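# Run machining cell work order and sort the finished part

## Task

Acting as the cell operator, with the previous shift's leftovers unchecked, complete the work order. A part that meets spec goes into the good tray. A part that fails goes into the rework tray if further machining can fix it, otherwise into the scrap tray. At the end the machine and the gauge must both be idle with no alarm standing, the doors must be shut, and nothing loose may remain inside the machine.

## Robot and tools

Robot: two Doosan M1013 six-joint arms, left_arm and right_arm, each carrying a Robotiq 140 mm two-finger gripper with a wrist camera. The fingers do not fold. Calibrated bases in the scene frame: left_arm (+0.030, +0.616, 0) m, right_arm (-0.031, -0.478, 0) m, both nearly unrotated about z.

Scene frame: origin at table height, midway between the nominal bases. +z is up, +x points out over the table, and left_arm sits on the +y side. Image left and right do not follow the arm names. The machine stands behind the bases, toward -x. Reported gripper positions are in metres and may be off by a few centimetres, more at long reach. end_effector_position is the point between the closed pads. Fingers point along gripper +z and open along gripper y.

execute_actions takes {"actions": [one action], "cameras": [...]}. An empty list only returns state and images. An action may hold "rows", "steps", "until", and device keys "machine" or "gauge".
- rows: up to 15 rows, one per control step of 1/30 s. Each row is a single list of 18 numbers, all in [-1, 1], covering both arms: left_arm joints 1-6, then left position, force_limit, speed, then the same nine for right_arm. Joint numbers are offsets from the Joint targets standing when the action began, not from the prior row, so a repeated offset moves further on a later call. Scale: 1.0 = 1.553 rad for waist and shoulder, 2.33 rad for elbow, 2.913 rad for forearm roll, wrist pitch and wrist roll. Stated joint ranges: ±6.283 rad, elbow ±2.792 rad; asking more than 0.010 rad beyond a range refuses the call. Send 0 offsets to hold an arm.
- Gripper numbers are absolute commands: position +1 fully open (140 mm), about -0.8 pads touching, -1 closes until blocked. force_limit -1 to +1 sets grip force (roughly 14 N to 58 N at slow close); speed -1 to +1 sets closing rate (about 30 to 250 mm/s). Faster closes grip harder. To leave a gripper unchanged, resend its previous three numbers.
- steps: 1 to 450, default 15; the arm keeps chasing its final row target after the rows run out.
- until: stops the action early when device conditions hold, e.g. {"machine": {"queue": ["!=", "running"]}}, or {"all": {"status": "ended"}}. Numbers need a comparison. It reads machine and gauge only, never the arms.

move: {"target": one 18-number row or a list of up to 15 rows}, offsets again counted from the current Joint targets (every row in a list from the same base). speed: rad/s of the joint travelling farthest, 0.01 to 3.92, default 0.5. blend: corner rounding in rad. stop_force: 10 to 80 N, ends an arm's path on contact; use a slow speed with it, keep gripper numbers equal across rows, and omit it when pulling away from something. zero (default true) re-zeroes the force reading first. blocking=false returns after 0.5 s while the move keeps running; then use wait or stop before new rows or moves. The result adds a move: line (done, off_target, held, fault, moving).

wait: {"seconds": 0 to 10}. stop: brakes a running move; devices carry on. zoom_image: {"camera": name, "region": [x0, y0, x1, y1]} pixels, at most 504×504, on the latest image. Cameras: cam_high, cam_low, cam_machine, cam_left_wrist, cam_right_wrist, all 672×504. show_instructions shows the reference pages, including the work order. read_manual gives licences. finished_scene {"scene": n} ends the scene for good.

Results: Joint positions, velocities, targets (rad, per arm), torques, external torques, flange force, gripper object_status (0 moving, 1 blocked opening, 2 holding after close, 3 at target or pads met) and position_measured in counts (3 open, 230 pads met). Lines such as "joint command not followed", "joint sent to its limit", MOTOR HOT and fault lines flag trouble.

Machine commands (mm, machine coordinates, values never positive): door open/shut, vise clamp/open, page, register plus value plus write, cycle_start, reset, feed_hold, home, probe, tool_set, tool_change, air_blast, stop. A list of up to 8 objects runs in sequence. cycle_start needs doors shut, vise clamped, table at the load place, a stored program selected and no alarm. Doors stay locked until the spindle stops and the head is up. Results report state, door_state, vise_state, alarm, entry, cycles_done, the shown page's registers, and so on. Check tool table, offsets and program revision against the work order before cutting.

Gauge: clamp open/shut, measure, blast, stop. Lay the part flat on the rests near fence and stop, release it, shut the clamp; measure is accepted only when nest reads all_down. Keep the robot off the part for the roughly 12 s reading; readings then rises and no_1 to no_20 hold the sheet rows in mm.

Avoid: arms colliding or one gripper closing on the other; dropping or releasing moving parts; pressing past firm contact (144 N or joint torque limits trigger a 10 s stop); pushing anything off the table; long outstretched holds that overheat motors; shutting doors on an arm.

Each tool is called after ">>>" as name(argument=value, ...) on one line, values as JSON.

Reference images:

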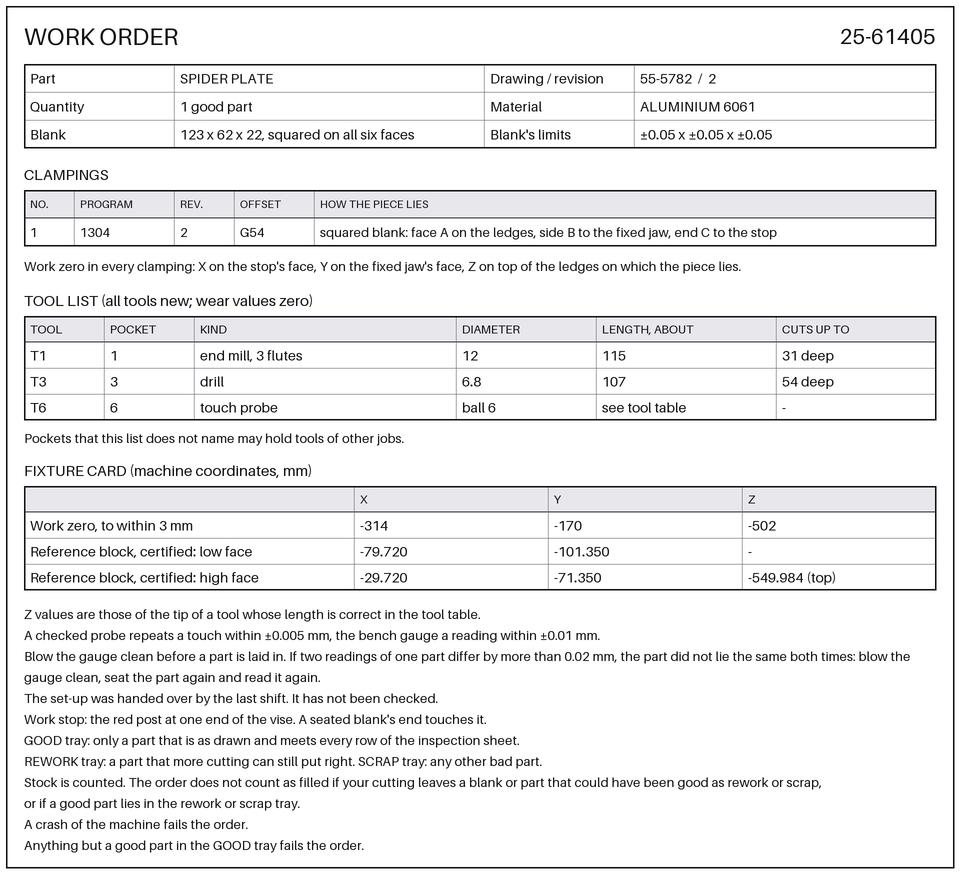

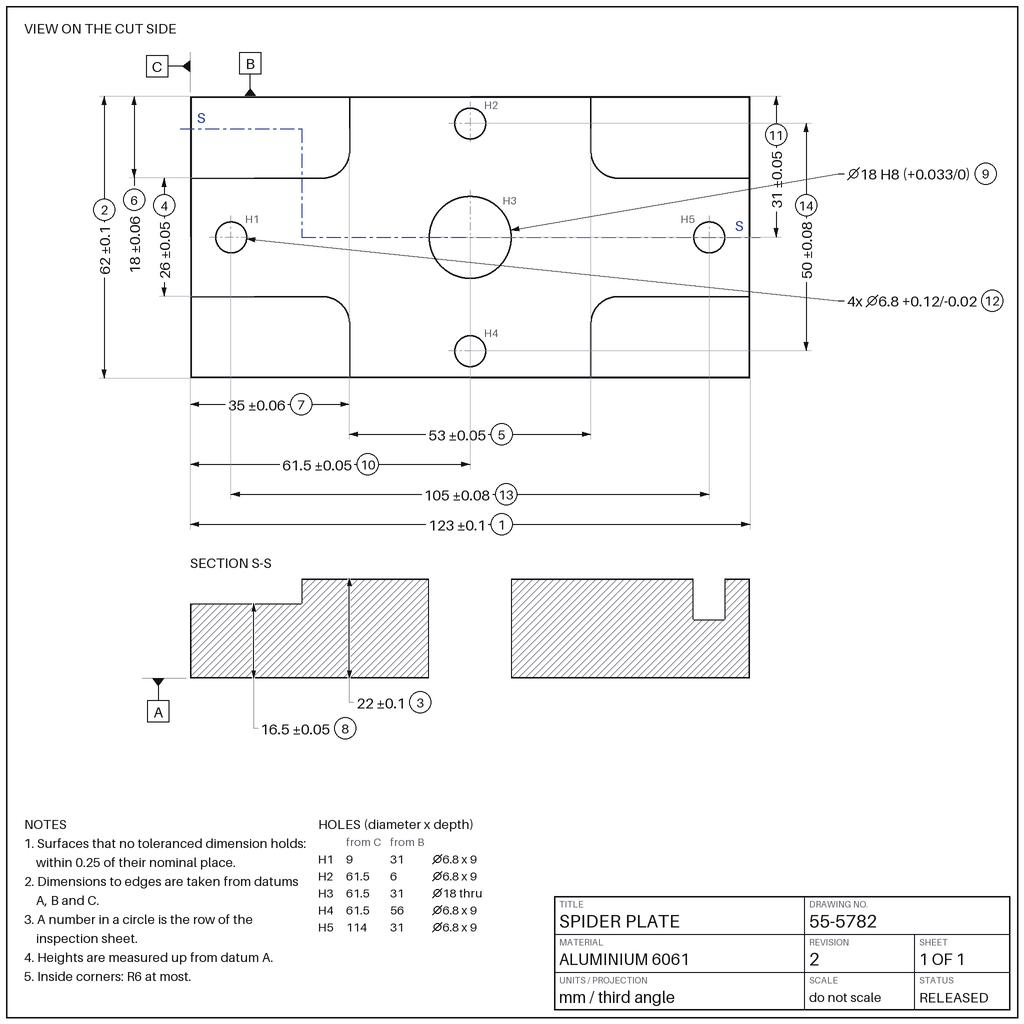

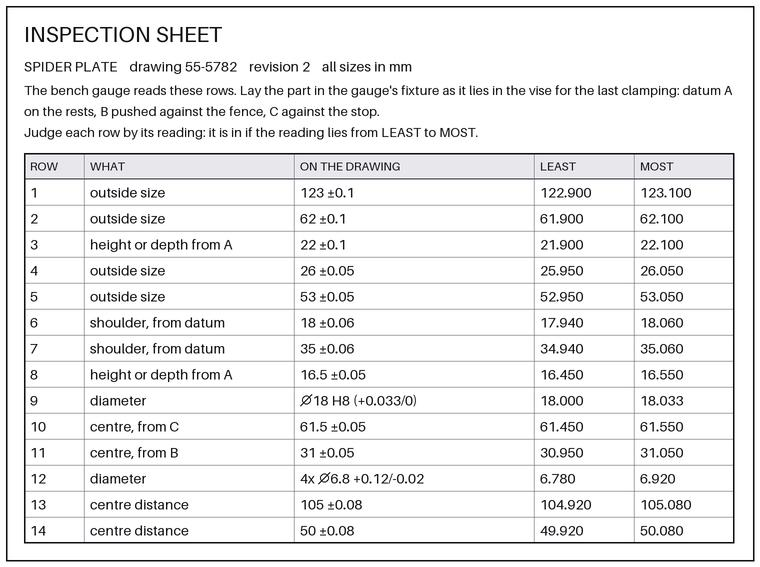

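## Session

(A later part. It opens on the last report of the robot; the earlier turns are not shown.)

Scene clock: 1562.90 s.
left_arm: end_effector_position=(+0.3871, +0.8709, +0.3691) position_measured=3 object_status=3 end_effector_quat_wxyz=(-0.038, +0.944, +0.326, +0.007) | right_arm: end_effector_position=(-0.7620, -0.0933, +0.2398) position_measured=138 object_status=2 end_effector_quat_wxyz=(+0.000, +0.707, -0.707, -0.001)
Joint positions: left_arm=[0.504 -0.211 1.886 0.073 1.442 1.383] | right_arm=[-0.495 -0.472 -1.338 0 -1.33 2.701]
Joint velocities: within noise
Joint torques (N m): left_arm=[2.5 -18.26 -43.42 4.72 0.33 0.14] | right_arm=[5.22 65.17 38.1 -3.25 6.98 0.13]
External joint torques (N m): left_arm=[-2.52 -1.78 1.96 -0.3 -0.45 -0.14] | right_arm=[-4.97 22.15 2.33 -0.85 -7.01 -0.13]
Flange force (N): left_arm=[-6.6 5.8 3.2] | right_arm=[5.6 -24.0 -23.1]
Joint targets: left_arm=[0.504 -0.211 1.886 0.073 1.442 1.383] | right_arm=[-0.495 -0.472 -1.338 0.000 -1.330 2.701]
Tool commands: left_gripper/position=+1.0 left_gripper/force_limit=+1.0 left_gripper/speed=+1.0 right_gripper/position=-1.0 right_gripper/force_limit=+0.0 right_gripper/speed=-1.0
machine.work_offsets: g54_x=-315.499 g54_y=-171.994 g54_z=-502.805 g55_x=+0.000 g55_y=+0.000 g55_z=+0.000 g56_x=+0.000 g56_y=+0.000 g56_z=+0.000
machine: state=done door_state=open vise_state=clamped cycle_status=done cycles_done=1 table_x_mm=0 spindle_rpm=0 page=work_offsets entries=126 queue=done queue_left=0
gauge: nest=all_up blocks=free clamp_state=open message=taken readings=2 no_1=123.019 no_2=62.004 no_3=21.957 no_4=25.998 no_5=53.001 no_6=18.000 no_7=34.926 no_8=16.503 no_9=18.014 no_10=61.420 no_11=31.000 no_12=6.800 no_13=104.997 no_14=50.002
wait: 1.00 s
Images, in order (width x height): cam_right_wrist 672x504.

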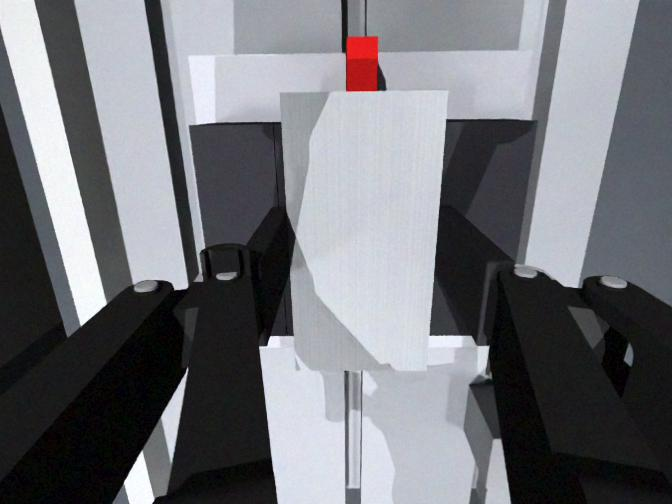

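>>> execute_actions(actions=[{"machine":{"vise":"open"},"steps":45}], cameras=[])

>>> move(target=[[0,0,0,0,0,0,1,1,1, -0.0006,0.0067,0.0115,0,-0.0128,-0.0003,-1,0,-1],[0,0,0,0,0,0,1,1,1, -0.0006,0.0197,0.0744,0,-0.07,-0.0003,-1,0,-1],[0,0,0,0,0,0,1,1,1, -0.0006,0.5615,-0.2283,0,-0.1171,-0.0003,-1,0,-1],[0,0,0,0,0,0,1,1,1, -0.9691,0.5615,-0.2283,0,-0.1171,-0.5166,-1,0,-1]], speed=[0.04,0.12,0.5,0.6], blend=[0,0.03,0.1,0], cameras=["cam_machine","cam_high","cam_right_wrist"])

Scene clock: 1575.97 s.
left_arm: end_effector_position=(+0.3871, +0.8709, +0.3691) position_measured=3 object_status=3 end_effector_quat_wxyz=(-0.038, +0.944, +0.326, +0.007) | right_arm: end_effector_position=(-0.7620, -0.0934, +0.2398) position_measured=138 object_status=2 end_effector_quat_wxyz=(+0.000, +0.707, -0.707, -0.001)
Joint positions: left_arm=[0.504 -0.211 1.886 0.073 1.442 1.383] | right_arm=[-0.495 -0.472 -1.338 0 -1.33 2.701]
Joint velocities: within noise
Joint torques (N m): left_arm=[2.59 -18.21 -43.32 4.7 0.32 0.08] | right_arm=[5.99 66.03 39.07 -2.99 7.13 0.04]
External joint torques (N m): left_arm=[-2.61 -1.78 1.84 -0.27 -0.43 -0.08] | right_arm=[-5.71 21.03 1.3 -1.11 -7.15 -0.04]
Flange force (N): left_arm=[-6.4 5.8 2.9] | right_arm=[5.2 -24.8 -21.6]
Joint targets: left_arm=[0.504 -0.211 1.886 0.073 1.442 1.383] | right_arm=[-0.495 -0.472 -1.338 0.000 -1.330 2.701]
Tool commands: left_gripper/position=+1.0 left_gripper/force_limit=+1.0 left_gripper/speed=+1.0 right_gripper/position=-1.0 right_gripper/force_limit=+0.0 right_gripper/speed=-1.0
machine.work_offsets: g54_x=-315.499 g54_y=-171.994 g54_z=-502.805 g55_x=+0.000 g55_y=+0.000 g55_z=+0.000 g56_x=+0.000 g56_y=+0.000 g56_z=+0.000
machine: state=idle door_state=open vise_state=open cycle_status=done cycles_done=1 table_x_mm=0 spindle_rpm=0 page=work_offsets entries=126 queue=done queue_left=0
gauge: nest=all_up blocks=free clamp_state=open message=taken readings=2 no_1=123.019 no_2=62.004 no_3=21.957 no_4=25.998 no_5=53.001 no_6=18.000 no_7=34.926 no_8=16.503 no_9=18.014 no_10=61.420 no_11=31.000 no_12=6.800 no_13=104.997 no_14=50.002
No camera images: "cameras" was empty.

Scene clock: 1583.00 s.
left_arm: end_effector_position=(+0.3871, +0.8709, +0.3691) position_measured=3 object_status=3 end_effector_quat_wxyz=(-0.038, +0.944, +0.326, +0.007) | right_arm: end_effector_position=(+0.1169, -0.1978, +0.4472) position_measured=138 object_status=2 end_effector_quat_wxyz=(+0.000, +0.706, -0.708, +0.000)
Joint positions: left_arm=[0.504 -0.211 1.886 0.073 1.442 1.383] | right_arm=[-2 0.401 -1.87 0 -1.671 1.196]
Joint velocities: within noise
Joint torques (N m): left_arm=[2.36 -18.2 -43.32 4.73 0.31 0.14] | right_arm=[1.78 -0.58 44.58 -4.74 0.29 0.09]
External joint torques (N m): left_arm=[-2.35 -2.02 1.81 -0.3 -0.42 -0.14] | right_arm=[-1.82 1.93 -3.25 0.47 -0.35 -0.09]
Flange force (N): left_arm=[-6.7 5.3 2.8] | right_arm=[8.1 -2.6 5.9]
Joint targets: left_arm=[0.504 -0.211 1.886 0.073 1.442 1.383] | right_arm=[-2.001 0.401 -1.870 0.000 -1.671 1.196]
machine.work_offsets: g54_x=-315.499 g54_y=-171.994 g54_z=-502.805 g55_x=+0.000 g55_y=+0.000 g55_z=+0.000 g56_x=+0.000 g56_y=+0.000 g56_z=+0.000
machine: state=idle door_state=open vise_state=open cycle_status=done cycles_done=1 table_x_mm=0 spindle_rpm=0 page=work_offsets entries=126 queue=done queue_left=0
gauge: nest=all_up blocks=free clamp_state=open message=taken readings=2 no_1=123.019 no_2=62.004 no_3=21.957 no_4=25.998 no_5=53.001 no_6=18.000 no_7=34.926 no_8=16.503 no_9=18.014 no_10=61.420 no_11=31.000 no_12=6.800 no_13=104.997 no_14=50.002
move: done
Images, in order (width x height): cam_high 672x504, cam_machine 672x504, cam_right_wrist 672x504.

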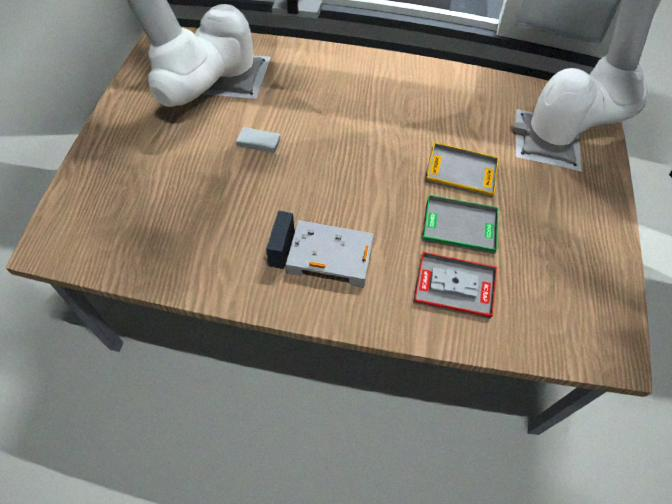

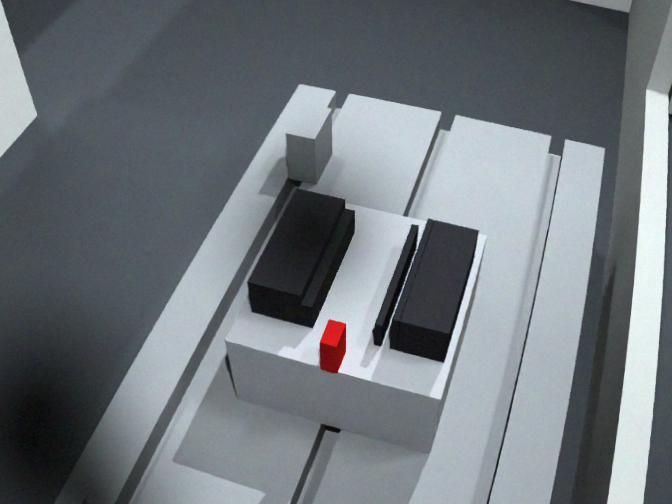

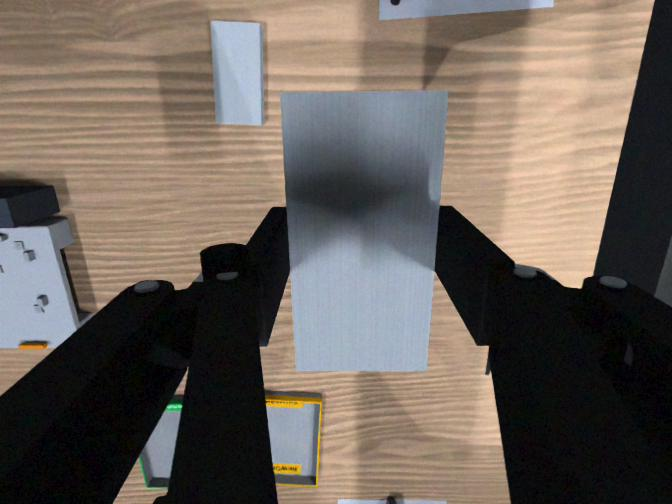

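>>> move(target=[[0,0,0,0,0,0,1,1,1, -0.3445,-0.5486,0.1837,0,0.1456,-0.1843,-1,0,-1],[0,0,0,0,0,0,1,1,1, -0.3445,-0.5815,0.1498,0,0.1895,-0.1843,-1,0,-1]], speed=[0.5,0.12], cameras=["cam_right_wrist"])

>>> move(target=[0,0,0,0,0,0,1,1,1, 0,-0.0187,-0.0144,0,0.0216,0,-1,0,-1], speed=0.02, stop_force=12, cameras=["cam_right_wrist"])

Scene clock: 1602.73 s.
left_arm: end_effector_position=(+0.3871, +0.8709, +0.3691) position_measured=3 object_status=3 end_effector_quat_wxyz=(-0.038, +0.944, +0.326, +0.007) | right_arm: end_effector_position=(+0.6233, -0.0146, +0.1186) position_measured=138 object_status=2 end_effector_quat_wxyz=(+0.001, +0.707, -0.707, +0.000)
Joint positions: left_arm=[0.504 -0.211 1.886 0.073 1.442 1.383] | right_arm=[-2.536 -0.503 -1.521 0 -1.12 0.659]
Joint velocities: within noise
Joint torques (N m): left_arm=[2.21 -18.34 -43.49 4.68 0.32 0.15] | right_arm=[2.39 85.27 39.64 -4.33 0.29 -0.04]
External joint torques (N m): left_arm=[-2.14 -2.27 1.88 -0.24 -0.43 -0.15] | right_arm=[-2.7 1.77 -2.39 0.46 -0.35 0.04]
Flange force (N): left_arm=[-7.1 4.8 2.9] | right_arm=[7.1 4.3 0.3]
Joint targets: left_arm=[0.504 -0.211 1.886 0.073 1.442 1.383] | right_arm=[-2.536 -0.503 -1.521 0.000 -1.119 0.659]
machine.work_offsets: g54_x=-315.499 g54_y=-171.994 g54_z=-502.805 g55_x=+0.000 g55_y=+0.000 g55_z=+0.000 g56_x=+0.000 g56_y=+0.000 g56_z=+0.000
machine: state=idle door_state=open vise_state=open cycle_status=done cycles_done=1 table_x_mm=0 spindle_rpm=0 page=work_offsets entries=126 queue=done queue_left=0
gauge: nest=all_up blocks=free clamp_state=open message=taken readings=2 no_1=123.019 no_2=62.004 no_3=21.957 no_4=25.998 no_5=53.001 no_6=18.000 no_7=34.926 no_8=16.503 no_9=18.014 no_10=61.420 no_11=31.000 no_12=6.800 no_13=104.997 no_14=50.002
move: done
Images, in order (width x height): cam_right_wrist 672x504.

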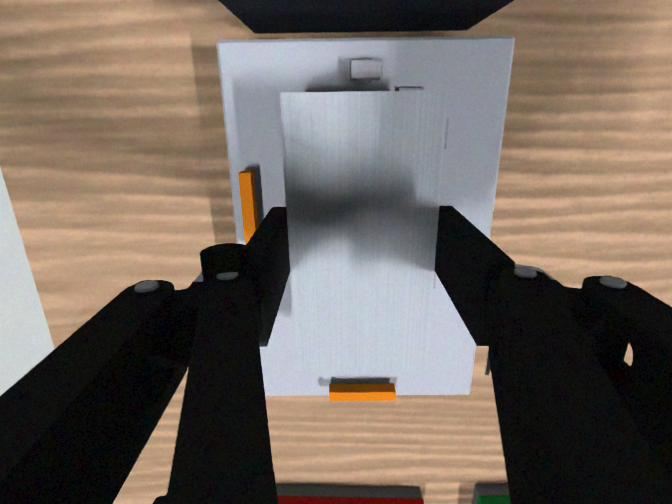

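Scene clock: 1605.27 s.
left_arm: end_effector_position=(+0.3871, +0.8709, +0.3691) position_measured=3 object_status=3 end_effector_quat_wxyz=(-0.038, +0.944, +0.326, +0.007) | right_arm: end_effector_position=(+0.6232, -0.0147, +0.0945) position_measured=138 object_status=2 end_effector_quat_wxyz=(+0.001, +0.707, -0.707, +0.000)
Joint positions: left_arm=[0.504 -0.211 1.886 0.073 1.442 1.383] | right_arm=[-2.536 -0.52 -1.541 0 -1.082 0.659]
Joint velocities: within noise
Joint torques (N m): left_arm=[2.38 -18.31 -43.32 4.71 0.31 0.11] | right_arm=[-0.73 62.78 28.28 -4.95 3.07 -0.19]
External joint torques (N m): left_arm=[-2.36 -1.94 1.81 -0.28 -0.42 -0.11] | right_arm=[0.43 25.43 8.52 1.13 -3.11 0.19]
Flange force (N): left_arm=[-6.6 5.3 2.9] | right_arm=[7.3 11.7 -30.9]
Joint targets: left_arm=[0.504 -0.211 1.886 0.073 1.442 1.383] | right_arm=[-2.536 -0.520 -1.541 0.000 -1.082 0.659]
machine.work_offsets: g54_x=-315.499 g54_y=-171.994 g54_z=-502.805 g55_x=+0.000 g55_y=+0.000 g55_z=+0.000 g56_x=+0.000 g56_y=+0.000 g56_z=+0.000
machine: state=idle door_state=open vise_state=open cycle_status=done cycles_done=1 table_x_mm=0 spindle_rpm=0 page=work_offsets entries=126 queue=done queue_left=0
gauge: nest=some_down blocks=free clamp_state=open message=taken readings=2 no_1=123.019 no_2=62.004 no_3=21.957 no_4=25.998 no_5=53.001 no_6=18.000 no_7=34.926 no_8=16.503 no_9=18.014 no_10=61.420 no_11=31.000 no_12=6.800 no_13=104.997 no_14=50.002
move: contact (right_arm); right_arm: the wrist pitch is farthest, 0.026 rad from its target
Images, in order (width x height): cam_right_wrist 672x504.

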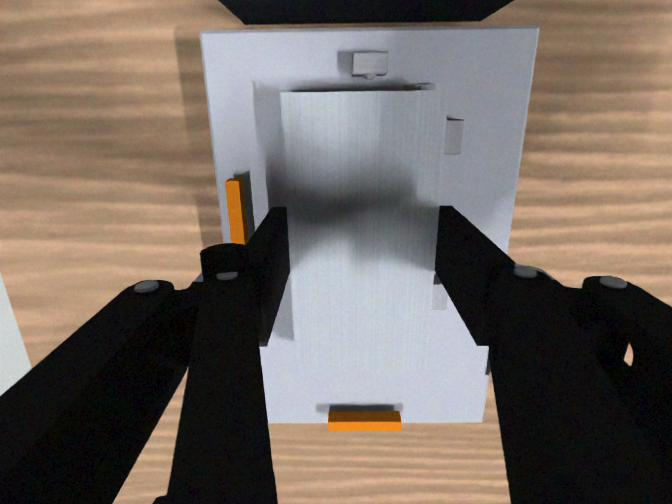

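>>> move(target=[0,0,0,0,0,0,1,1,1, -0.0032,0.0031,-0.003,0,0.0008,-0.0017,-1,0,-1], speed=0.01, stop_force=20, cameras=["cam_right_wrist"])

Scene clock: 1616.30 s.
left_arm: end_effector_position=(+0.3871, +0.8709, +0.3691) position_measured=3 object_status=3 end_effector_quat_wxyz=(-0.038, +0.944, +0.326, +0.007) | right_arm: end_effector_position=(+0.6230, -0.0198, +0.0949) position_measured=138 object_status=2 end_effector_quat_wxyz=(+0.001, +0.707, -0.707, +0.000)
Joint positions: left_arm=[0.504 -0.211 1.886 0.073 1.442 1.383] | right_arm=[-2.541 -0.515 -1.548 0 -1.079 0.654]
Joint velocities: within noise
Joint torques (N m): left_arm=[2.66 -18.37 -43.38 4.77 0.32 0.09] | right_arm=[0.85 83.56 36.51 -4.65 -0.12 -0.05]
External joint torques (N m): left_arm=[-2.64 -1.86 1.89 -0.35 -0.43 -0.1] | right_arm=[-1.18 4.32 0.21 0.84 0.07 0.05]
Flange force (N): left_arm=[-6.7 5.9 3.0] | right_arm=[4.4 3.8 -3.4]
Joint targets: left_arm=[0.504 -0.211 1.886 0.073 1.442 1.383] | right_arm=[-2.541 -0.515 -1.548 0.000 -1.079 0.654]
machine.work_offsets: g54_x=-315.499 g54_y=-171.994 g54_z=-502.805 g55_x=+0.000 g55_y=+0.000 g55_z=+0.000 g56_x=+0.000 g56_y=+0.000 g56_z=+0.000
machine: state=idle door_state=open vise_state=open cycle_status=done cycles_done=1 table_x_mm=0 spindle_rpm=0 page=work_offsets entries=126 queue=done queue_left=0
gauge: nest=some_down blocks=free clamp_state=open message=taken readings=2 no_1=123.019 no_2=62.004 no_3=21.957 no_4=25.998 no_5=53.001 no_6=18.000 no_7=34.926 no_8=16.503 no_9=18.014 no_10=61.420 no_11=31.000 no_12=6.800 no_13=104.997 no_14=50.002
move: done
Images, in order (width x height): cam_right_wrist 672x504.

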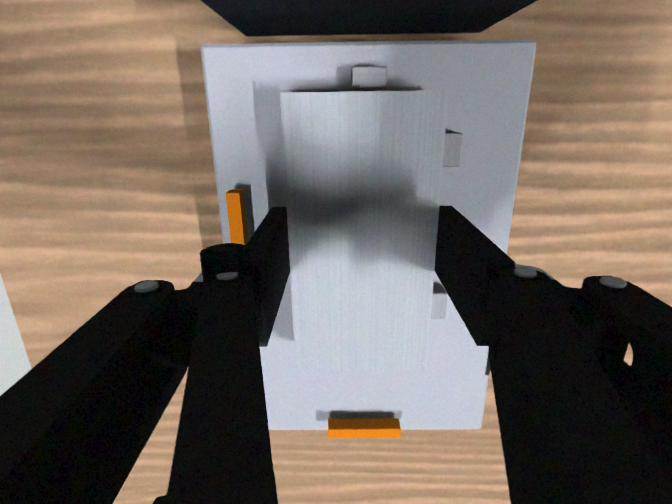

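Good. Release, rise, clamp, measure.

>>> move(target=[0,0,0,0,0,0,1,1,1, 0,0,0,0,0,0,0.048,0,-1], cameras=[])

>>> move(target=[[0,0,0,0,0,0,1,1,1, 0,0.0109,0.0086,0,-0.0127,0,0.048,0,-1],[0,0,0,0,0,0,1,1,1, 0,0.0433,0.0423,0,-0.0567,0,0.048,0,-1]], speed=[0.05,0.2], cameras=["cam_right_wrist"])

>>> execute_actions(actions=[{"gauge":{"clamp":"shut"},"machine":{"door":"shut"},"steps":120,"until":{"gauge":{"clamp_state":"shut"}}}], cameras=["cam_right_wrist"])

>>> execute_actions(actions=[{"gauge":{"measure":true},"steps":450,"until":{"gauge":{"readings":[">",2]}}}], cameras=["cam_right_wrist"])

Scene clock: 1626.50 s.
left_arm: end_effector_position=(+0.3871, +0.8709, +0.3691) position_measured=3 object_status=3 end_effector_quat_wxyz=(-0.038, +0.944, +0.326, +0.007) | right_arm: end_effector_position=(+0.6231, -0.0198, +0.0949) position_measured=123 object_status=0 end_effector_quat_wxyz=(+0.001, +0.707, -0.707, +0.000)
Joint positions: left_arm=[0.504 -0.211 1.886 0.073 1.442 1.383] | right_arm=[-2.541 -0.515 -1.548 0 -1.079 0.654]
Joint velocities: within noise
Joint torques (N m): left_arm=[2.29 -18.17 -43.31 4.71 0.27 0.14] | right_arm=[1.71 83.06 36.99 -4.27 0.35 -0.09]
External joint torques (N m): left_arm=[-2.27 -2.1 1.8 -0.27 -0.38 -0.14] | right_arm=[-2.02 4.67 -0.28 0.46 -0.4 0.09]
Flange force (N): left_arm=[-6.8 5.1 2.7] | right_arm=[5.9 4.2 -3.9]
Joint targets: left_arm=[0.504 -0.211 1.886 0.073 1.442 1.383] | right_arm=[-2.541 -0.515 -1.548 0.000 -1.079 0.654]
machine.work_offsets: g54_x=-315.499 g54_y=-171.994 g54_z=-502.805 g55_x=+0.000 g55_y=+0.000 g55_z=+0.000 g56_x=+0.000 g56_y=+0.000 g56_z=+0.000
machine: state=idle door_state=open vise_state=open cycle_status=done cycles_done=1 table_x_mm=0 spindle_rpm=0 page=work_offsets entries=126 queue=done queue_left=0
gauge: nest=some_down blocks=free clamp_state=open message=taken readings=2 no_1=123.019 no_2=62.004 no_3=21.957 no_4=25.998 no_5=53.001 no_6=18.000 no_7=34.926 no_8=16.503 no_9=18.014 no_10=61.420 no_11=31.000 no_12=6.800 no_13=104.997 no_14=50.002
move: done
No camera images: "cameras" was empty.

Scene clock: 1628.30 s.
left_arm: end_effector_position=(+0.3871, +0.8709, +0.3691) position_measured=3 object_status=3 end_effector_quat_wxyz=(-0.038, +0.944, +0.326, +0.007) | right_arm: end_effector_position=(+0.6232, -0.0197, +0.1991) position_measured=123 object_status=3 end_effector_quat_wxyz=(+0.000, +0.707, -0.707, +0.000)
Joint positions: left_arm=[0.504 -0.211 1.886 0.073 1.442 1.383] | right_arm=[-2.541 -0.448 -1.45 0 -1.244 0.654]
Joint velocities: within noise
Joint torques (N m): left_arm=[2.52 -18.04 -43.37 4.73 0.32 0.13] | right_arm=[2.2 80.28 40.15 -4.56 0.36 -0.09]
External joint torques (N m): left_arm=[-2.47 -2.37 1.81 -0.29 -0.43 -0.13] | right_arm=[-2.49 4.01 -0.68 0.46 -0.4 0.09]
Flange force (N): left_arm=[-7.3 5.5 2.8] | right_arm=[6.7 4.3 -2.0]
Joint targets: left_arm=[0.504 -0.211 1.886 0.073 1.442 1.383] | right_arm=[-2.541 -0.448 -1.450 0.000 -1.244 0.654]
machine.work_offsets: g54_x=-315.499 g54_y=-171.994 g54_z=-502.805 g55_x=+0.000 g55_y=+0.000 g55_z=+0.000 g56_x=+0.000 g56_y=+0.000 g56_z=+0.000
machine: state=idle door_state=open vise_state=open cycle_status=done cycles_done=1 table_x_mm=0 spindle_rpm=0 page=work_offsets entries=126 queue=done queue_left=0
gauge: nest=some_down blocks=free clamp_state=open message=taken readings=2 no_1=123.019 no_2=62.004 no_3=21.957 no_4=25.998 no_5=53.001 no_6=18.000 no_7=34.926 no_8=16.503 no_9=18.014 no_10=61.420 no_11=31.000 no_12=6.800 no_13=104.997 no_14=50.002
move: done
Images, in order (width x height): cam_right_wrist 672x504.

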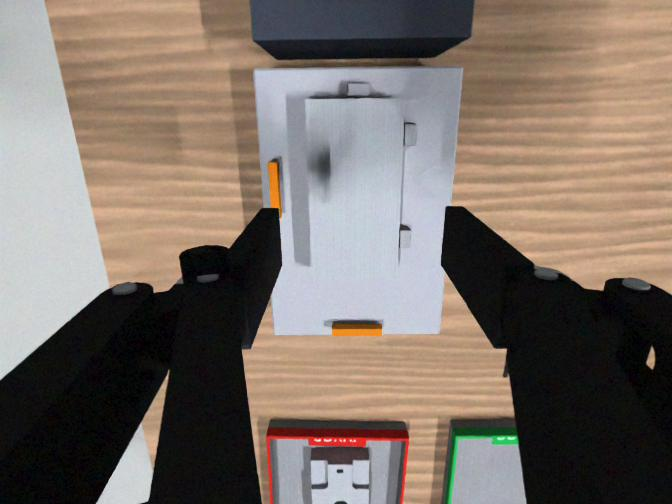

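Scene clock: 1631.70 s.
left_arm: end_effector_position=(+0.3871, +0.8709, +0.3691) position_measured=3 object_status=3 end_effector_quat_wxyz=(-0.038, +0.944, +0.326, +0.007) | right_arm: end_effector_position=(+0.6232, -0.0197, +0.1992) position_measured=123 object_status=3 end_effector_quat_wxyz=(+0.000, +0.707, -0.707, +0.000)
Joint positions: left_arm=[0.504 -0.211 1.886 0.073 1.442 1.383] | right_arm=[-2.541 -0.448 -1.45 0 -1.244 0.654]
Joint velocities: within noise
Joint torques (N m): left_arm=[2.55 -18.09 -43.32 4.72 0.26 0.14] | right_arm=[1.73 79.73 39.99 -4.57 0.32 -0.12]
External joint torques (N m): left_arm=[-2.54 -2.1 1.81 -0.3 -0.37 -0.15] | right_arm=[-1.99 4.08 -0.74 0.5 -0.36 0.12]
Flange force (N): left_arm=[-6.9 5.8 2.7] | right_arm=[6.3 4.9 -1.9]
Joint targets: left_arm=[0.504 -0.211 1.886 0.073 1.442 1.383] | right_arm=[-2.541 -0.448 -1.450 0.000 -1.244 0.654]
Tool commands: left_gripper/position=+1.0 left_gripper/force_limit=+1.0 left_gripper/speed=+1.0 right_gripper/position=+0.048 right_gripper/force_limit=+0.0 right_gripper/speed=-1.0
machine.work_offsets: g54_x=-315.499 g54_y=-171.994 g54_z=-502.805 g55_x=+0.000 g55_y=+0.000 g55_z=+0.000 g56_x=+0.000 g56_y=+0.000 g56_z=+0.000
machine: state=idle door_state=shut vise_state=open cycle_status=done cycles_done=1 table_x_mm=0 spindle_rpm=0 page=work_offsets entries=126 queue=done queue_left=0
gauge: nest=all_down blocks=all clamp_state=shut message=taken readings=2 no_1=123.019 no_2=62.004 no_3=21.957 no_4=25.998 no_5=53.001 no_6=18.000 no_7=34.926 no_8=16.503 no_9=18.014 no_10=61.420 no_11=31.000 no_12=6.800 no_13=104.997 no_14=50.002
Images, in order (width x height): cam_right_wrist 672x504.

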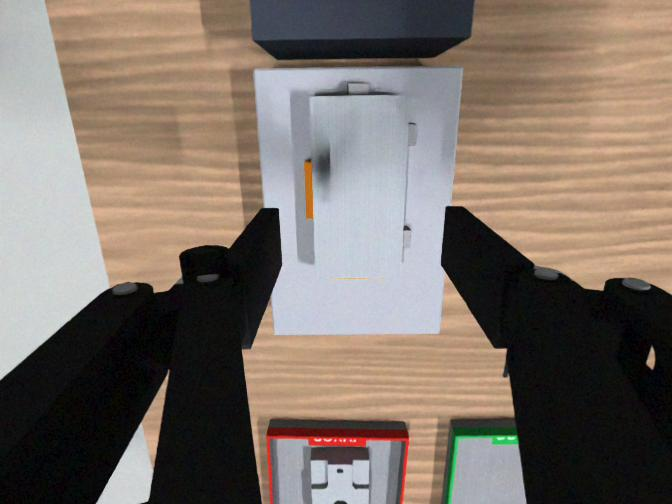

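Scene clock: 1643.90 s.
left_arm: end_effector_position=(+0.3871, +0.8709, +0.3691) position_measured=3 object_status=3 end_effector_quat_wxyz=(-0.038, +0.944, +0.326, +0.007) | right_arm: end_effector_position=(+0.6232, -0.0197, +0.1992) position_measured=123 object_status=3 end_effector_quat_wxyz=(+0.000, +0.707, -0.707, +0.000)
Joint positions: left_arm=[0.504 -0.211 1.886 0.073 1.442 1.383] | right_arm=[-2.541 -0.448 -1.45 0 -1.244 0.654]
Joint velocities: within noise
Joint torques (N m): left_arm=[2.3 -18.36 -43.38 4.72 0.3 0.1] | right_arm=[1.57 79.55 39.86 -4.55 0.3 -0.1]
External joint torques (N m): left_arm=[-2.33 -1.58 1.93 -0.3 -0.42 -0.1] | right_arm=[-1.85 4.29 -0.69 0.49 -0.35 0.1]
Flange force (N): left_arm=[-6.1 5.3 3.1] | right_arm=[6.3 5.2 -2.0]
Joint targets: left_arm=[0.504 -0.211 1.886 0.073 1.442 1.383] | right_arm=[-2.541 -0.448 -1.450 0.000 -1.244 0.654]
Tool commands: left_gripper/position=+1.0 left_gripper/force_limit=+1.0 left_gripper/speed=+1.0 right_gripper/position=+0.048 right_gripper/force_limit=+0.0 right_gripper/speed=-1.0
machine.work_offsets: g54_x=-315.499 g54_y=-171.994 g54_z=-502.805 g55_x=+0.000 g55_y=+0.000 g55_z=+0.000 g56_x=+0.000 g56_y=+0.000 g56_z=+0.000
machine: state=idle door_state=shut vise_state=open cycle_status=done cycles_done=1 table_x_mm=0 spindle_rpm=0 page=work_offsets entries=126 queue=done queue_left=0
gauge: nest=all_down blocks=all clamp_state=shut message=taken readings=3 no_1=123.012 no_2=62.036 no_3=22.038 no_4=25.999 no_5=52.998 no_6=17.998 no_7=35.002 no_8=16.492 no_9=18.012 no_10=61.500 no_11=31.001 no_12=6.803 no_13=104.999 no_14=49.998
Images, in order (width x height): cam_right_wrist 672x504.

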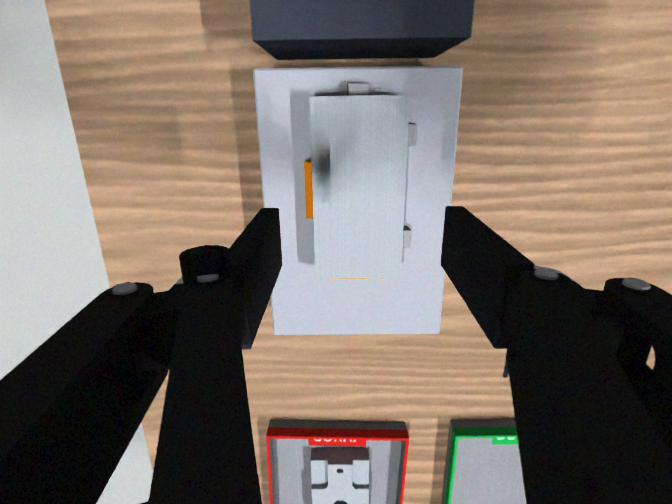

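>>> execute_actions(actions=[{"gauge":{"clamp":"open"},"steps":120,"until":{"gauge":{"clamp_state":"open"}}}], cameras=[])

>>> move(target=[[0,0,0,0,0,0,1,1,1, 0.0006,-0.0283,-0.0369,0,0.0446,0.0007,0.048,0,-1],[0,0,0,0,0,0,1,1,1, 0.0006,-0.0399,-0.0455,0,0.0577,0.0007,0.048,0,-1]], speed=[0.12,0.04], cameras=["cam_right_wrist"])

>>> move(target=[0,0,0,0,0,0,1,1,1, 0,0,0,0,0,0,-1,0,-1], cameras=[])

>>> wait(seconds=1, cameras=["cam_right_wrist"])

Scene clock: 1659.23 s.
left_arm: end_effector_position=(+0.3871, +0.8709, +0.3691) position_measured=3 object_status=3 end_effector_quat_wxyz=(-0.038, +0.944, +0.326, +0.007) | right_arm: end_effector_position=(+0.6232, -0.0197, +0.1992) position_measured=123 object_status=3 end_effector_quat_wxyz=(+0.000, +0.707, -0.707, +0.000)
Joint positions: left_arm=[0.504 -0.211 1.886 0.073 1.442 1.383] | right_arm=[-2.541 -0.448 -1.45 0 -1.244 0.654]
Joint velocities: within noise
Joint torques (N m): left_arm=[2.51 -18.14 -43.48 4.73 0.3 0.09] | right_arm=[1.79 79.73 39.77 -4.54 0.31 -0.1]
External joint torques (N m): left_arm=[-2.5 -2 1.97 -0.29 -0.42 -0.09] | right_arm=[-2.05 4.29 -0.42 0.46 -0.35 0.1]
Flange force (N): left_arm=[-6.9 5.6 3.1] | right_arm=[6.1 4.5 -2.3]
Joint targets: left_arm=[0.504 -0.211 1.886 0.073 1.442 1.383] | right_arm=[-2.541 -0.448 -1.450 0.000 -1.244 0.654]
Tool commands: left_gripper/position=+1.0 left_gripper/force_limit=+1.0 left_gripper/speed=+1.0 right_gripper/position=+0.048 right_gripper/force_limit=+0.0 right_gripper/speed=-1.0
machine.work_offsets: g54_x=-315.499 g54_y=-171.994 g54_z=-502.805 g55_x=+0.000 g55_y=+0.000 g55_z=+0.000 g56_x=+0.000 g56_y=+0.000 g56_z=+0.000
machine: state=idle door_state=shut vise_state=open cycle_status=done cycles_done=1 table_x_mm=0 spindle_rpm=0 page=work_offsets entries=126 queue=done queue_left=0
gauge: nest=all_down blocks=all clamp_state=open message=taken readings=3 no_1=123.012 no_2=62.036 no_3=22.038 no_4=25.999 no_5=52.998 no_6=17.998 no_7=35.002 no_8=16.492 no_9=18.012 no_10=61.500 no_11=31.001 no_12=6.803 no_13=104.999 no_14=49.998
No camera images: "cameras" was empty.

Scene clock: 1661.60 s.
left_arm: end_effector_position=(+0.3871, +0.8709, +0.3691) position_measured=3 object_status=3 end_effector_quat_wxyz=(-0.038, +0.944, +0.326, +0.007) | right_arm: end_effector_position=(+0.6201, -0.0211, +0.0956) position_measured=123 object_status=3 end_effector_quat_wxyz=(+0.000, +0.707, -0.708, +0.000)
Joint positions: left_arm=[0.504 -0.211 1.886 0.073 1.442 1.383] | right_arm=[-2.54 -0.51 -1.556 0 -1.077 0.656]
Joint velocities: within noise
Joint torques (N m): left_arm=[2.41 -18.33 -43.35 4.74 0.3 0.13] | right_arm=[1.56 83.11 36.51 -4.25 0.4 -0.12]
External joint torques (N m): left_arm=[-2.47 -1.47 1.94 -0.32 -0.42 -0.13] | right_arm=[-1.85 3.78 0.01 0.45 -0.45 0.12]
Flange force (N): left_arm=[-6.0 5.7 3.2] | right_arm=[4.6 2.7 -3.6]
Joint targets: left_arm=[0.504 -0.211 1.886 0.073 1.442 1.383] | right_arm=[-2.540 -0.510 -1.556 0.000 -1.076 0.656]
machine.work_offsets: g54_x=-315.499 g54_y=-171.994 g54_z=-502.805 g55_x=+0.000 g55_y=+0.000 g55_z=+0.000 g56_x=+0.000 g56_y=+0.000 g56_z=+0.000
machine: state=idle door_state=shut vise_state=open cycle_status=done cycles_done=1 table_x_mm=0 spindle_rpm=0 page=work_offsets entries=126 queue=done queue_left=0
gauge: nest=all_down blocks=all clamp_state=open message=taken readings=3 no_1=123.012 no_2=62.036 no_3=22.038 no_4=25.999 no_5=52.998 no_6=17.998 no_7=35.002 no_8=16.492 no_9=18.012 no_10=61.500 no_11=31.001 no_12=6.803 no_13=104.999 no_14=49.998
move: done
Images, in order (width x height): cam_right_wrist 672x504.

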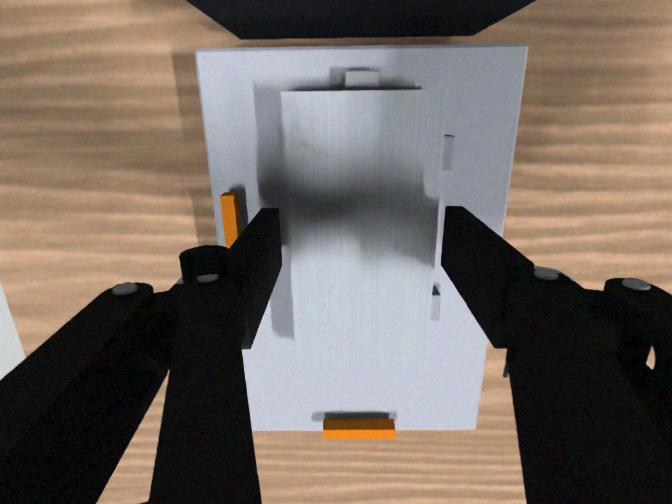

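Scene clock: 1662.43 s.
left_arm: end_effector_position=(+0.3871, +0.8709, +0.3691) position_measured=3 object_status=3 end_effector_quat_wxyz=(-0.038, +0.944, +0.326, +0.007) | right_arm: end_effector_position=(+0.6201, -0.0211, +0.0955) position_measured=139 object_status=0 end_effector_quat_wxyz=(+0.000, +0.707, -0.708, +0.000)
Joint positions: left_arm=[0.504 -0.211 1.886 0.073 1.442 1.383] | right_arm=[-2.54 -0.51 -1.556 0 -1.076 0.656]
Joint velocities: within noise
Joint torques (N m): left_arm=[2.43 -18.25 -43.38 4.74 0.28 0.12] | right_arm=[1.22 66.94 30.28 -4.2 2.36 0.05]
External joint torques (N m): left_arm=[-2.43 -1.84 1.89 -0.31 -0.39 -0.12] | right_arm=[-1.5 20.06 6.41 0.4 -2.4 -0.05]
Flange force (N): left_arm=[-6.6 5.5 2.9] | right_arm=[8.3 8.4 -24.2]
Joint targets: left_arm=[0.504 -0.211 1.886 0.073 1.442 1.383] | right_arm=[-2.540 -0.510 -1.556 0.000 -1.076 0.656]
machine.work_offsets: g54_x=-315.499 g54_y=-171.994 g54_z=-502.805 g55_x=+0.000 g55_y=+0.000 g55_z=+0.000 g56_x=+0.000 g56_y=+0.000 g56_z=+0.000
machine: state=idle door_state=shut vise_state=open cycle_status=done cycles_done=1 table_x_mm=0 spindle_rpm=0 page=work_offsets entries=126 queue=done queue_left=0
gauge: nest=all_down blocks=all clamp_state=open message=taken readings=3 no_1=123.012 no_2=62.036 no_3=22.038 no_4=25.999 no_5=52.998 no_6=17.998 no_7=35.002 no_8=16.492 no_9=18.012 no_10=61.500 no_11=31.001 no_12=6.803 no_13=104.999 no_14=49.998
move: done
No camera images: "cameras" was empty.

Scene clock: 1663.43 s.
left_arm: end_effector_position=(+0.3871, +0.8709, +0.3691) position_measured=3 object_status=3 end_effector_quat_wxyz=(-0.038, +0.944, +0.326, +0.007) | right_arm: end_effector_position=(+0.6201, -0.0211, +0.0955) position_measured=139 object_status=2 end_effector_quat_wxyz=(+0.000, +0.707, -0.708, +0.000)
Joint positions: left_arm=[0.504 -0.211 1.886 0.073 1.442 1.383] | right_arm=[-2.54 -0.51 -1.556 0 -1.076 0.656]
Joint velocities: within noise
Joint torques (N m): left_arm=[2.42 -18.38 -43.23 4.73 0.31 0.12] | right_arm=[1.79 67.8 30.41 -4.22 2.29 0.09]
External joint torques (N m): left_arm=[-2.37 -2.07 1.64 -0.29 -0.42 -0.13] | right_arm=[-2.1 19.31 6.19 0.42 -2.34 -0.09]
Flange force (N): left_arm=[-6.6 5.3 2.5] | right_arm=[8.6 7.5 -23.4]
Joint targets: left_arm=[0.504 -0.211 1.886 0.073 1.442 1.383] | right_arm=[-2.540 -0.510 -1.556 0.000 -1.076 0.656]
Tool commands: left_gripper/position=+1.0 left_gripper/force_limit=+1.0 left_gripper/speed=+1.0 right_gripper/position=-1.0 right_gripper/force_limit=+0.0 right_gripper/speed=-1.0
machine.work_offsets: g54_x=-315.499 g54_y=-171.994 g54_z=-502.805 g55_x=+0.000 g55_y=+0.000 g55_z=+0.000 g56_x=+0.000 g56_y=+0.000 g56_z=+0.000
machine: state=idle door_state=shut vise_state=open cycle_status=done cycles_done=1 table_x_mm=0 spindle_rpm=0 page=work_offsets entries=126 queue=done queue_left=0
gauge: nest=all_down blocks=all clamp_state=open message=taken readings=3 no_1=123.012 no_2=62.036 no_3=22.038 no_4=25.999 no_5=52.998 no_6=17.998 no_7=35.002 no_8=16.492 no_9=18.012 no_10=61.500 no_11=31.001 no_12=6.803 no_13=104.999 no_14=49.998
wait: 1.00 s
Images, in order (width x height): cam_right_wrist 672x504.

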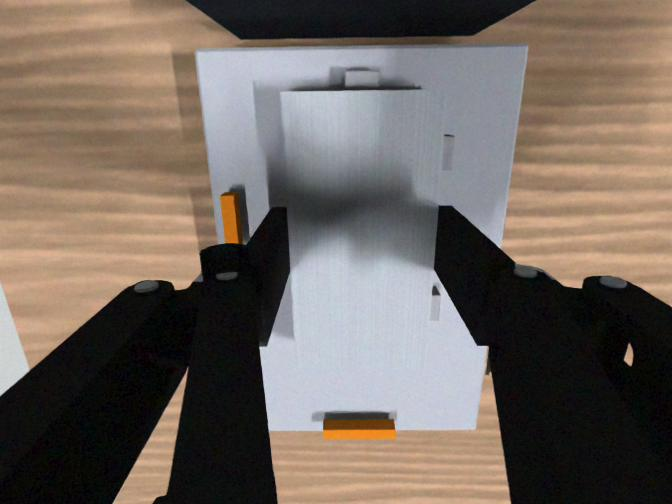

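>>> move(target=[[0,0,0,0,0,0,1,1,1, 0,0.0118,0.0082,0,-0.013,0,-1,0,-1],[0,0,0,0,0,0,1,1,1, 0,0.0437,0.0424,0,-0.0571,0,-1,0,-1],[0,0,0,0,0,0,1,1,1, 0.2766,-0.1174,0.1765,0,-0.0784,0.1473,-1,0,-1]], speed=[0.04,0.25,0.4], blend=[0,0.03,0], cameras=["cam_high","cam_right_wrist"])

Scene clock: 1694.93 s.
left_arm: end_effector_position=(+0.3871, +0.8709, +0.3691) position_measured=3 object_status=3 end_effector_quat_wxyz=(-0.038, +0.944, +0.326, +0.007) | right_arm: end_effector_position=(+0.4367, +0.3329, +0.1502) position_measured=139 object_status=2 end_effector_quat_wxyz=(+0.000, +0.707, -0.707, +0.000)
Joint positions: left_arm=[0.504 -0.211 1.886 0.073 1.442 1.383] | right_arm=[-2.11 -0.692 -1.145 0 -1.305 1.085]
Joint velocities: within noise
Joint torques (N m): left_arm=[2.33 -18.27 -43.48 4.73 0.29 0.12] | right_arm=[1.08 105.82 43.39 -4.62 0.32 -0.19]
External joint torques (N m): left_arm=[-2.39 -1.5 2.03 -0.31 -0.41 -0.12] | right_arm=[-1.66 0.52 -3.18 0.45 -0.38 0.19]
Flange force (N): left_arm=[-6.2 5.5 3.3] | right_arm=[9.3 3.5 2.5]
Joint targets: left_arm=[0.504 -0.211 1.886 0.073 1.442 1.383] | right_arm=[-2.110 -0.692 -1.145 0.000 -1.305 1.085]
machine.work_offsets: g54_x=-315.499 g54_y=-171.994 g54_z=-502.805 g55_x=+0.000 g55_y=+0.000 g55_z=+0.000 g56_x=+0.000 g56_y=+0.000 g56_z=+0.000
machine: state=idle door_state=shut vise_state=open cycle_status=done cycles_done=1 table_x_mm=0 spindle_rpm=0 page=work_offsets entries=126 queue=done queue_left=0
gauge: nest=all_up blocks=free clamp_state=open message=taken readings=3 no_1=123.012 no_2=62.036 no_3=22.038 no_4=25.999 no_5=52.998 no_6=17.998 no_7=35.002 no_8=16.492 no_9=18.012 no_10=61.500 no_11=31.001 no_12=6.803 no_13=104.999 no_14=49.998
move: done
Images, in order (width x height): cam_high 672x504, cam_right_wrist 672x504.

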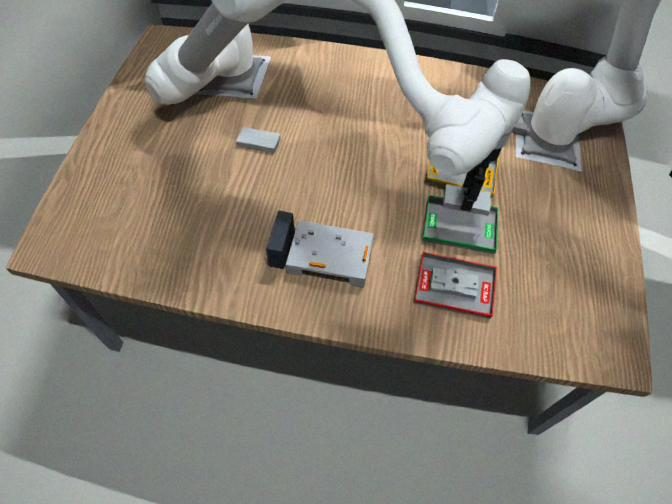

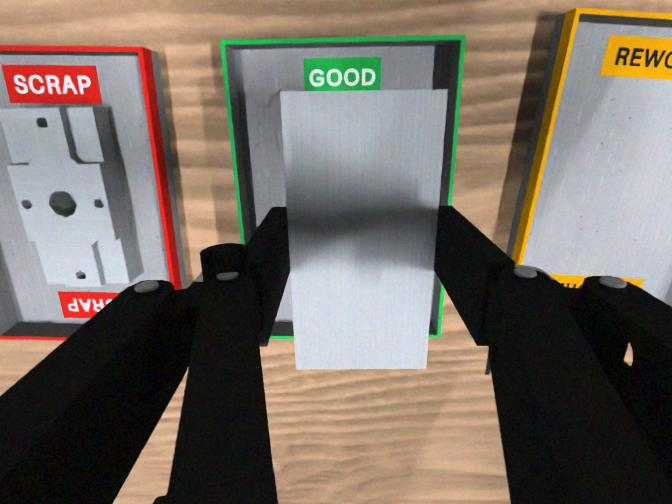

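>>> move(target=[0,0,0,0,0,0,1,1,1, 0,-0.0332,-0.0343,0,0.0452,0,-1,0,-1], speed=0.1, cameras=[])

>>> move(target=[0,0,0,0,0,0,1,1,1, 0,-0.011,-0.0075,0,0.0119,0,-1,0,-1], speed=0.012, stop_force=12, cameras=["cam_right_wrist"])

>>> move(target=[0,0,0,0,0,0,1,1,1, 0,0,0,0,0,0,0.048,0,-1], cameras=["cam_right_wrist"])

Scene clock: 1706.70 s.
left_arm: end_effector_position=(+0.3871, +0.8709, +0.3691) position_measured=3 object_status=3 end_effector_quat_wxyz=(-0.038, +0.944, +0.326, +0.007) | right_arm: end_effector_position=(+0.4366, +0.3332, +0.0598) position_measured=139 object_status=2 end_effector_quat_wxyz=(+0.000, +0.707, -0.707, +0.000)
Joint positions: left_arm=[0.504 -0.211 1.886 0.073 1.442 1.383] | right_arm=[-2.11 -0.744 -1.224 0 -1.173 1.085]
Joint velocities: within noise
Joint torques (N m): left_arm=[2.6 -18.5 -43.3 4.69 0.28 0.09] | right_arm=[1.6 107.18 41.23 -4.38 0.15 -0.13]
External joint torques (N m): left_arm=[-2.58 -1.74 1.78 -0.27 -0.4 -0.1] | right_arm=[-1.87 1.55 -2.69 0.39 -0.2 0.13]
Flange force (N): left_arm=[-6.3 5.8 2.8] | right_arm=[9.5 3.3 0.7]
Joint targets: left_arm=[0.504 -0.211 1.886 0.073 1.442 1.383] | right_arm=[-2.110 -0.744 -1.225 0.000 -1.173 1.085]
machine.work_offsets: g54_x=-315.499 g54_y=-171.994 g54_z=-502.805 g55_x=+0.000 g55_y=+0.000 g55_z=+0.000 g56_x=+0.000 g56_y=+0.000 g56_z=+0.000
machine: state=idle door_state=shut vise_state=open cycle_status=done cycles_done=1 table_x_mm=0 spindle_rpm=0 page=work_offsets entries=126 queue=done queue_left=0
gauge: nest=all_up blocks=free clamp_state=open message=taken readings=3 no_1=123.012 no_2=62.036 no_3=22.038 no_4=25.999 no_5=52.998 no_6=17.998 no_7=35.002 no_8=16.492 no_9=18.012 no_10=61.500 no_11=31.001 no_12=6.803 no_13=104.999 no_14=49.998
move: done
No camera images: "cameras" was empty.

Scene clock: 1708.63 s.
left_arm: end_effector_position=(+0.3871, +0.8709, +0.3691) position_measured=3 object_status=3 end_effector_quat_wxyz=(-0.038, +0.944, +0.326, +0.007) | right_arm: end_effector_position=(+0.4367, +0.3333, +0.0485) position_measured=139 object_status=2 end_effector_quat_wxyz=(+0.000, +0.707, -0.707, +0.000)
Joint positions: left_arm=[0.504 -0.211 1.886 0.073 1.442 1.383] | right_arm=[-2.11 -0.752 -1.232 0 -1.157 1.085]
Joint velocities: within noise
Joint torques (N m): left_arm=[2.6 -18.2 -43.44 4.71 0.29 0.14] | right_arm=[3.8 86.19 31.57 -4.37 2.99 -0.01]
External joint torques (N m): left_arm=[-2.62 -1.86 1.96 -0.28 -0.4 -0.14] | right_arm=[-4.02 22.05 6.36 0.46 -3.05 0.01]
Flange force (N): left_arm=[-6.8 6.0 3.0] | right_arm=[12.7 2.4 -23.8]
Joint targets: left_arm=[0.504 -0.211 1.886 0.073 1.442 1.383] | right_arm=[-2.110 -0.752 -1.232 0.000 -1.157 1.085]
machine.work_offsets: g54_x=-315.499 g54_y=-171.994 g54_z=-502.805 g55_x=+0.000 g55_y=+0.000 g55_z=+0.000 g56_x=+0.000 g56_y=+0.000 g56_z=+0.000
machine: state=idle door_state=shut vise_state=open cycle_status=done cycles_done=1 table_x_mm=0 spindle_rpm=0 page=work_offsets entries=126 queue=done queue_left=0
gauge: nest=all_up blocks=free clamp_state=open message=taken readings=3 no_1=123.012 no_2=62.036 no_3=22.038 no_4=25.999 no_5=52.998 no_6=17.998 no_7=35.002 no_8=16.492 no_9=18.012 no_10=61.500 no_11=31.001 no_12=6.803 no_13=104.999 no_14=49.998
move: contact (right_arm); right_arm: the wrist pitch is farthest, 0.019 rad from its target
Images, in order (width x height): cam_right_wrist 672x504.

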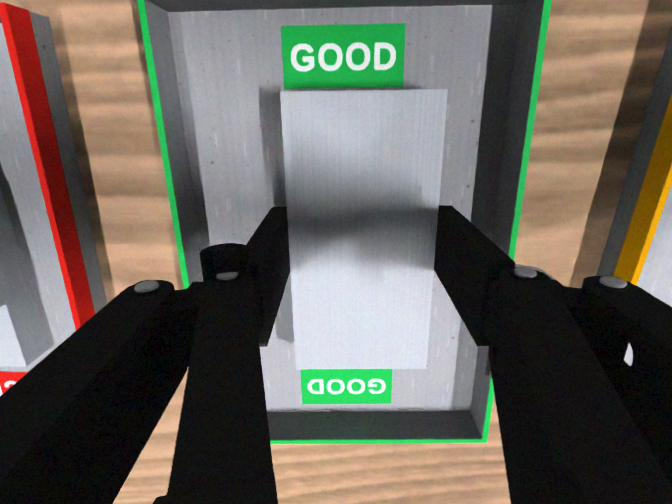

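Scene clock: 1709.27 s.
left_arm: end_effector_position=(+0.3871, +0.8709, +0.3691) position_measured=3 object_status=3 end_effector_quat_wxyz=(-0.038, +0.944, +0.326, +0.007) | right_arm: end_effector_position=(+0.4367, +0.3333, +0.0484) position_measured=123 object_status=0 end_effector_quat_wxyz=(+0.000, +0.707, -0.707, +0.000)
Joint positions: left_arm=[0.504 -0.211 1.886 0.073 1.442 1.383] | right_arm=[-2.11 -0.752 -1.232 0 -1.157 1.085]
Joint velocities: within noise
Joint torques (N m): left_arm=[2.43 -18.28 -43.35 4.7 0.3 0.13] | right_arm=[1.7 103.66 38.47 -4.4 0.39 -0.11]
External joint torques (N m): left_arm=[-2.44 -1.83 1.88 -0.28 -0.41 -0.14] | right_arm=[-1.97 5.06 -0.42 0.46 -0.45 0.11]
Flange force (N): left_arm=[-6.5 5.6 3.0] | right_arm=[8.3 2.5 -3.8]
Joint targets: left_arm=[0.504 -0.211 1.886 0.073 1.442 1.383] | right_arm=[-2.110 -0.752 -1.232 0.000 -1.157 1.085]
machine.work_offsets: g54_x=-315.499 g54_y=-171.994 g54_z=-502.805 g55_x=+0.000 g55_y=+0.000 g55_z=+0.000 g56_x=+0.000 g56_y=+0.000 g56_z=+0.000
machine: state=idle door_state=shut vise_state=open cycle_status=done cycles_done=1 table_x_mm=0 spindle_rpm=0 page=work_offsets entries=126 queue=done queue_left=0
gauge: nest=all_up blocks=free clamp_state=open message=taken readings=3 no_1=123.012 no_2=62.036 no_3=22.038 no_4=25.999 no_5=52.998 no_6=17.998 no_7=35.002 no_8=16.492 no_9=18.012 no_10=61.500 no_11=31.001 no_12=6.803 no_13=104.999 no_14=49.998
move: done
Images, in order (width x height): cam_right_wrist 672x504.

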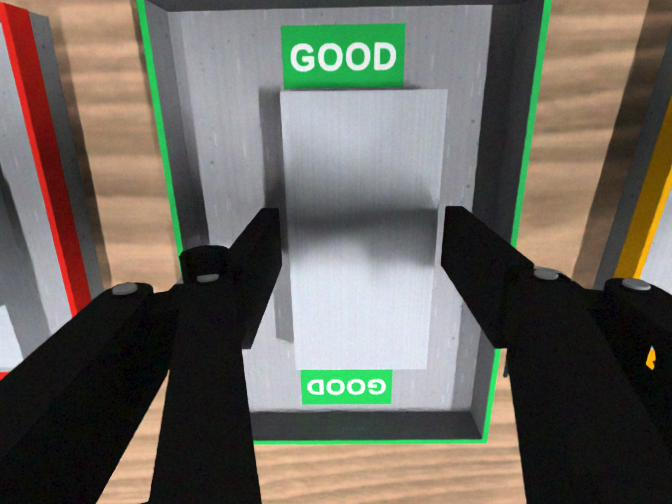

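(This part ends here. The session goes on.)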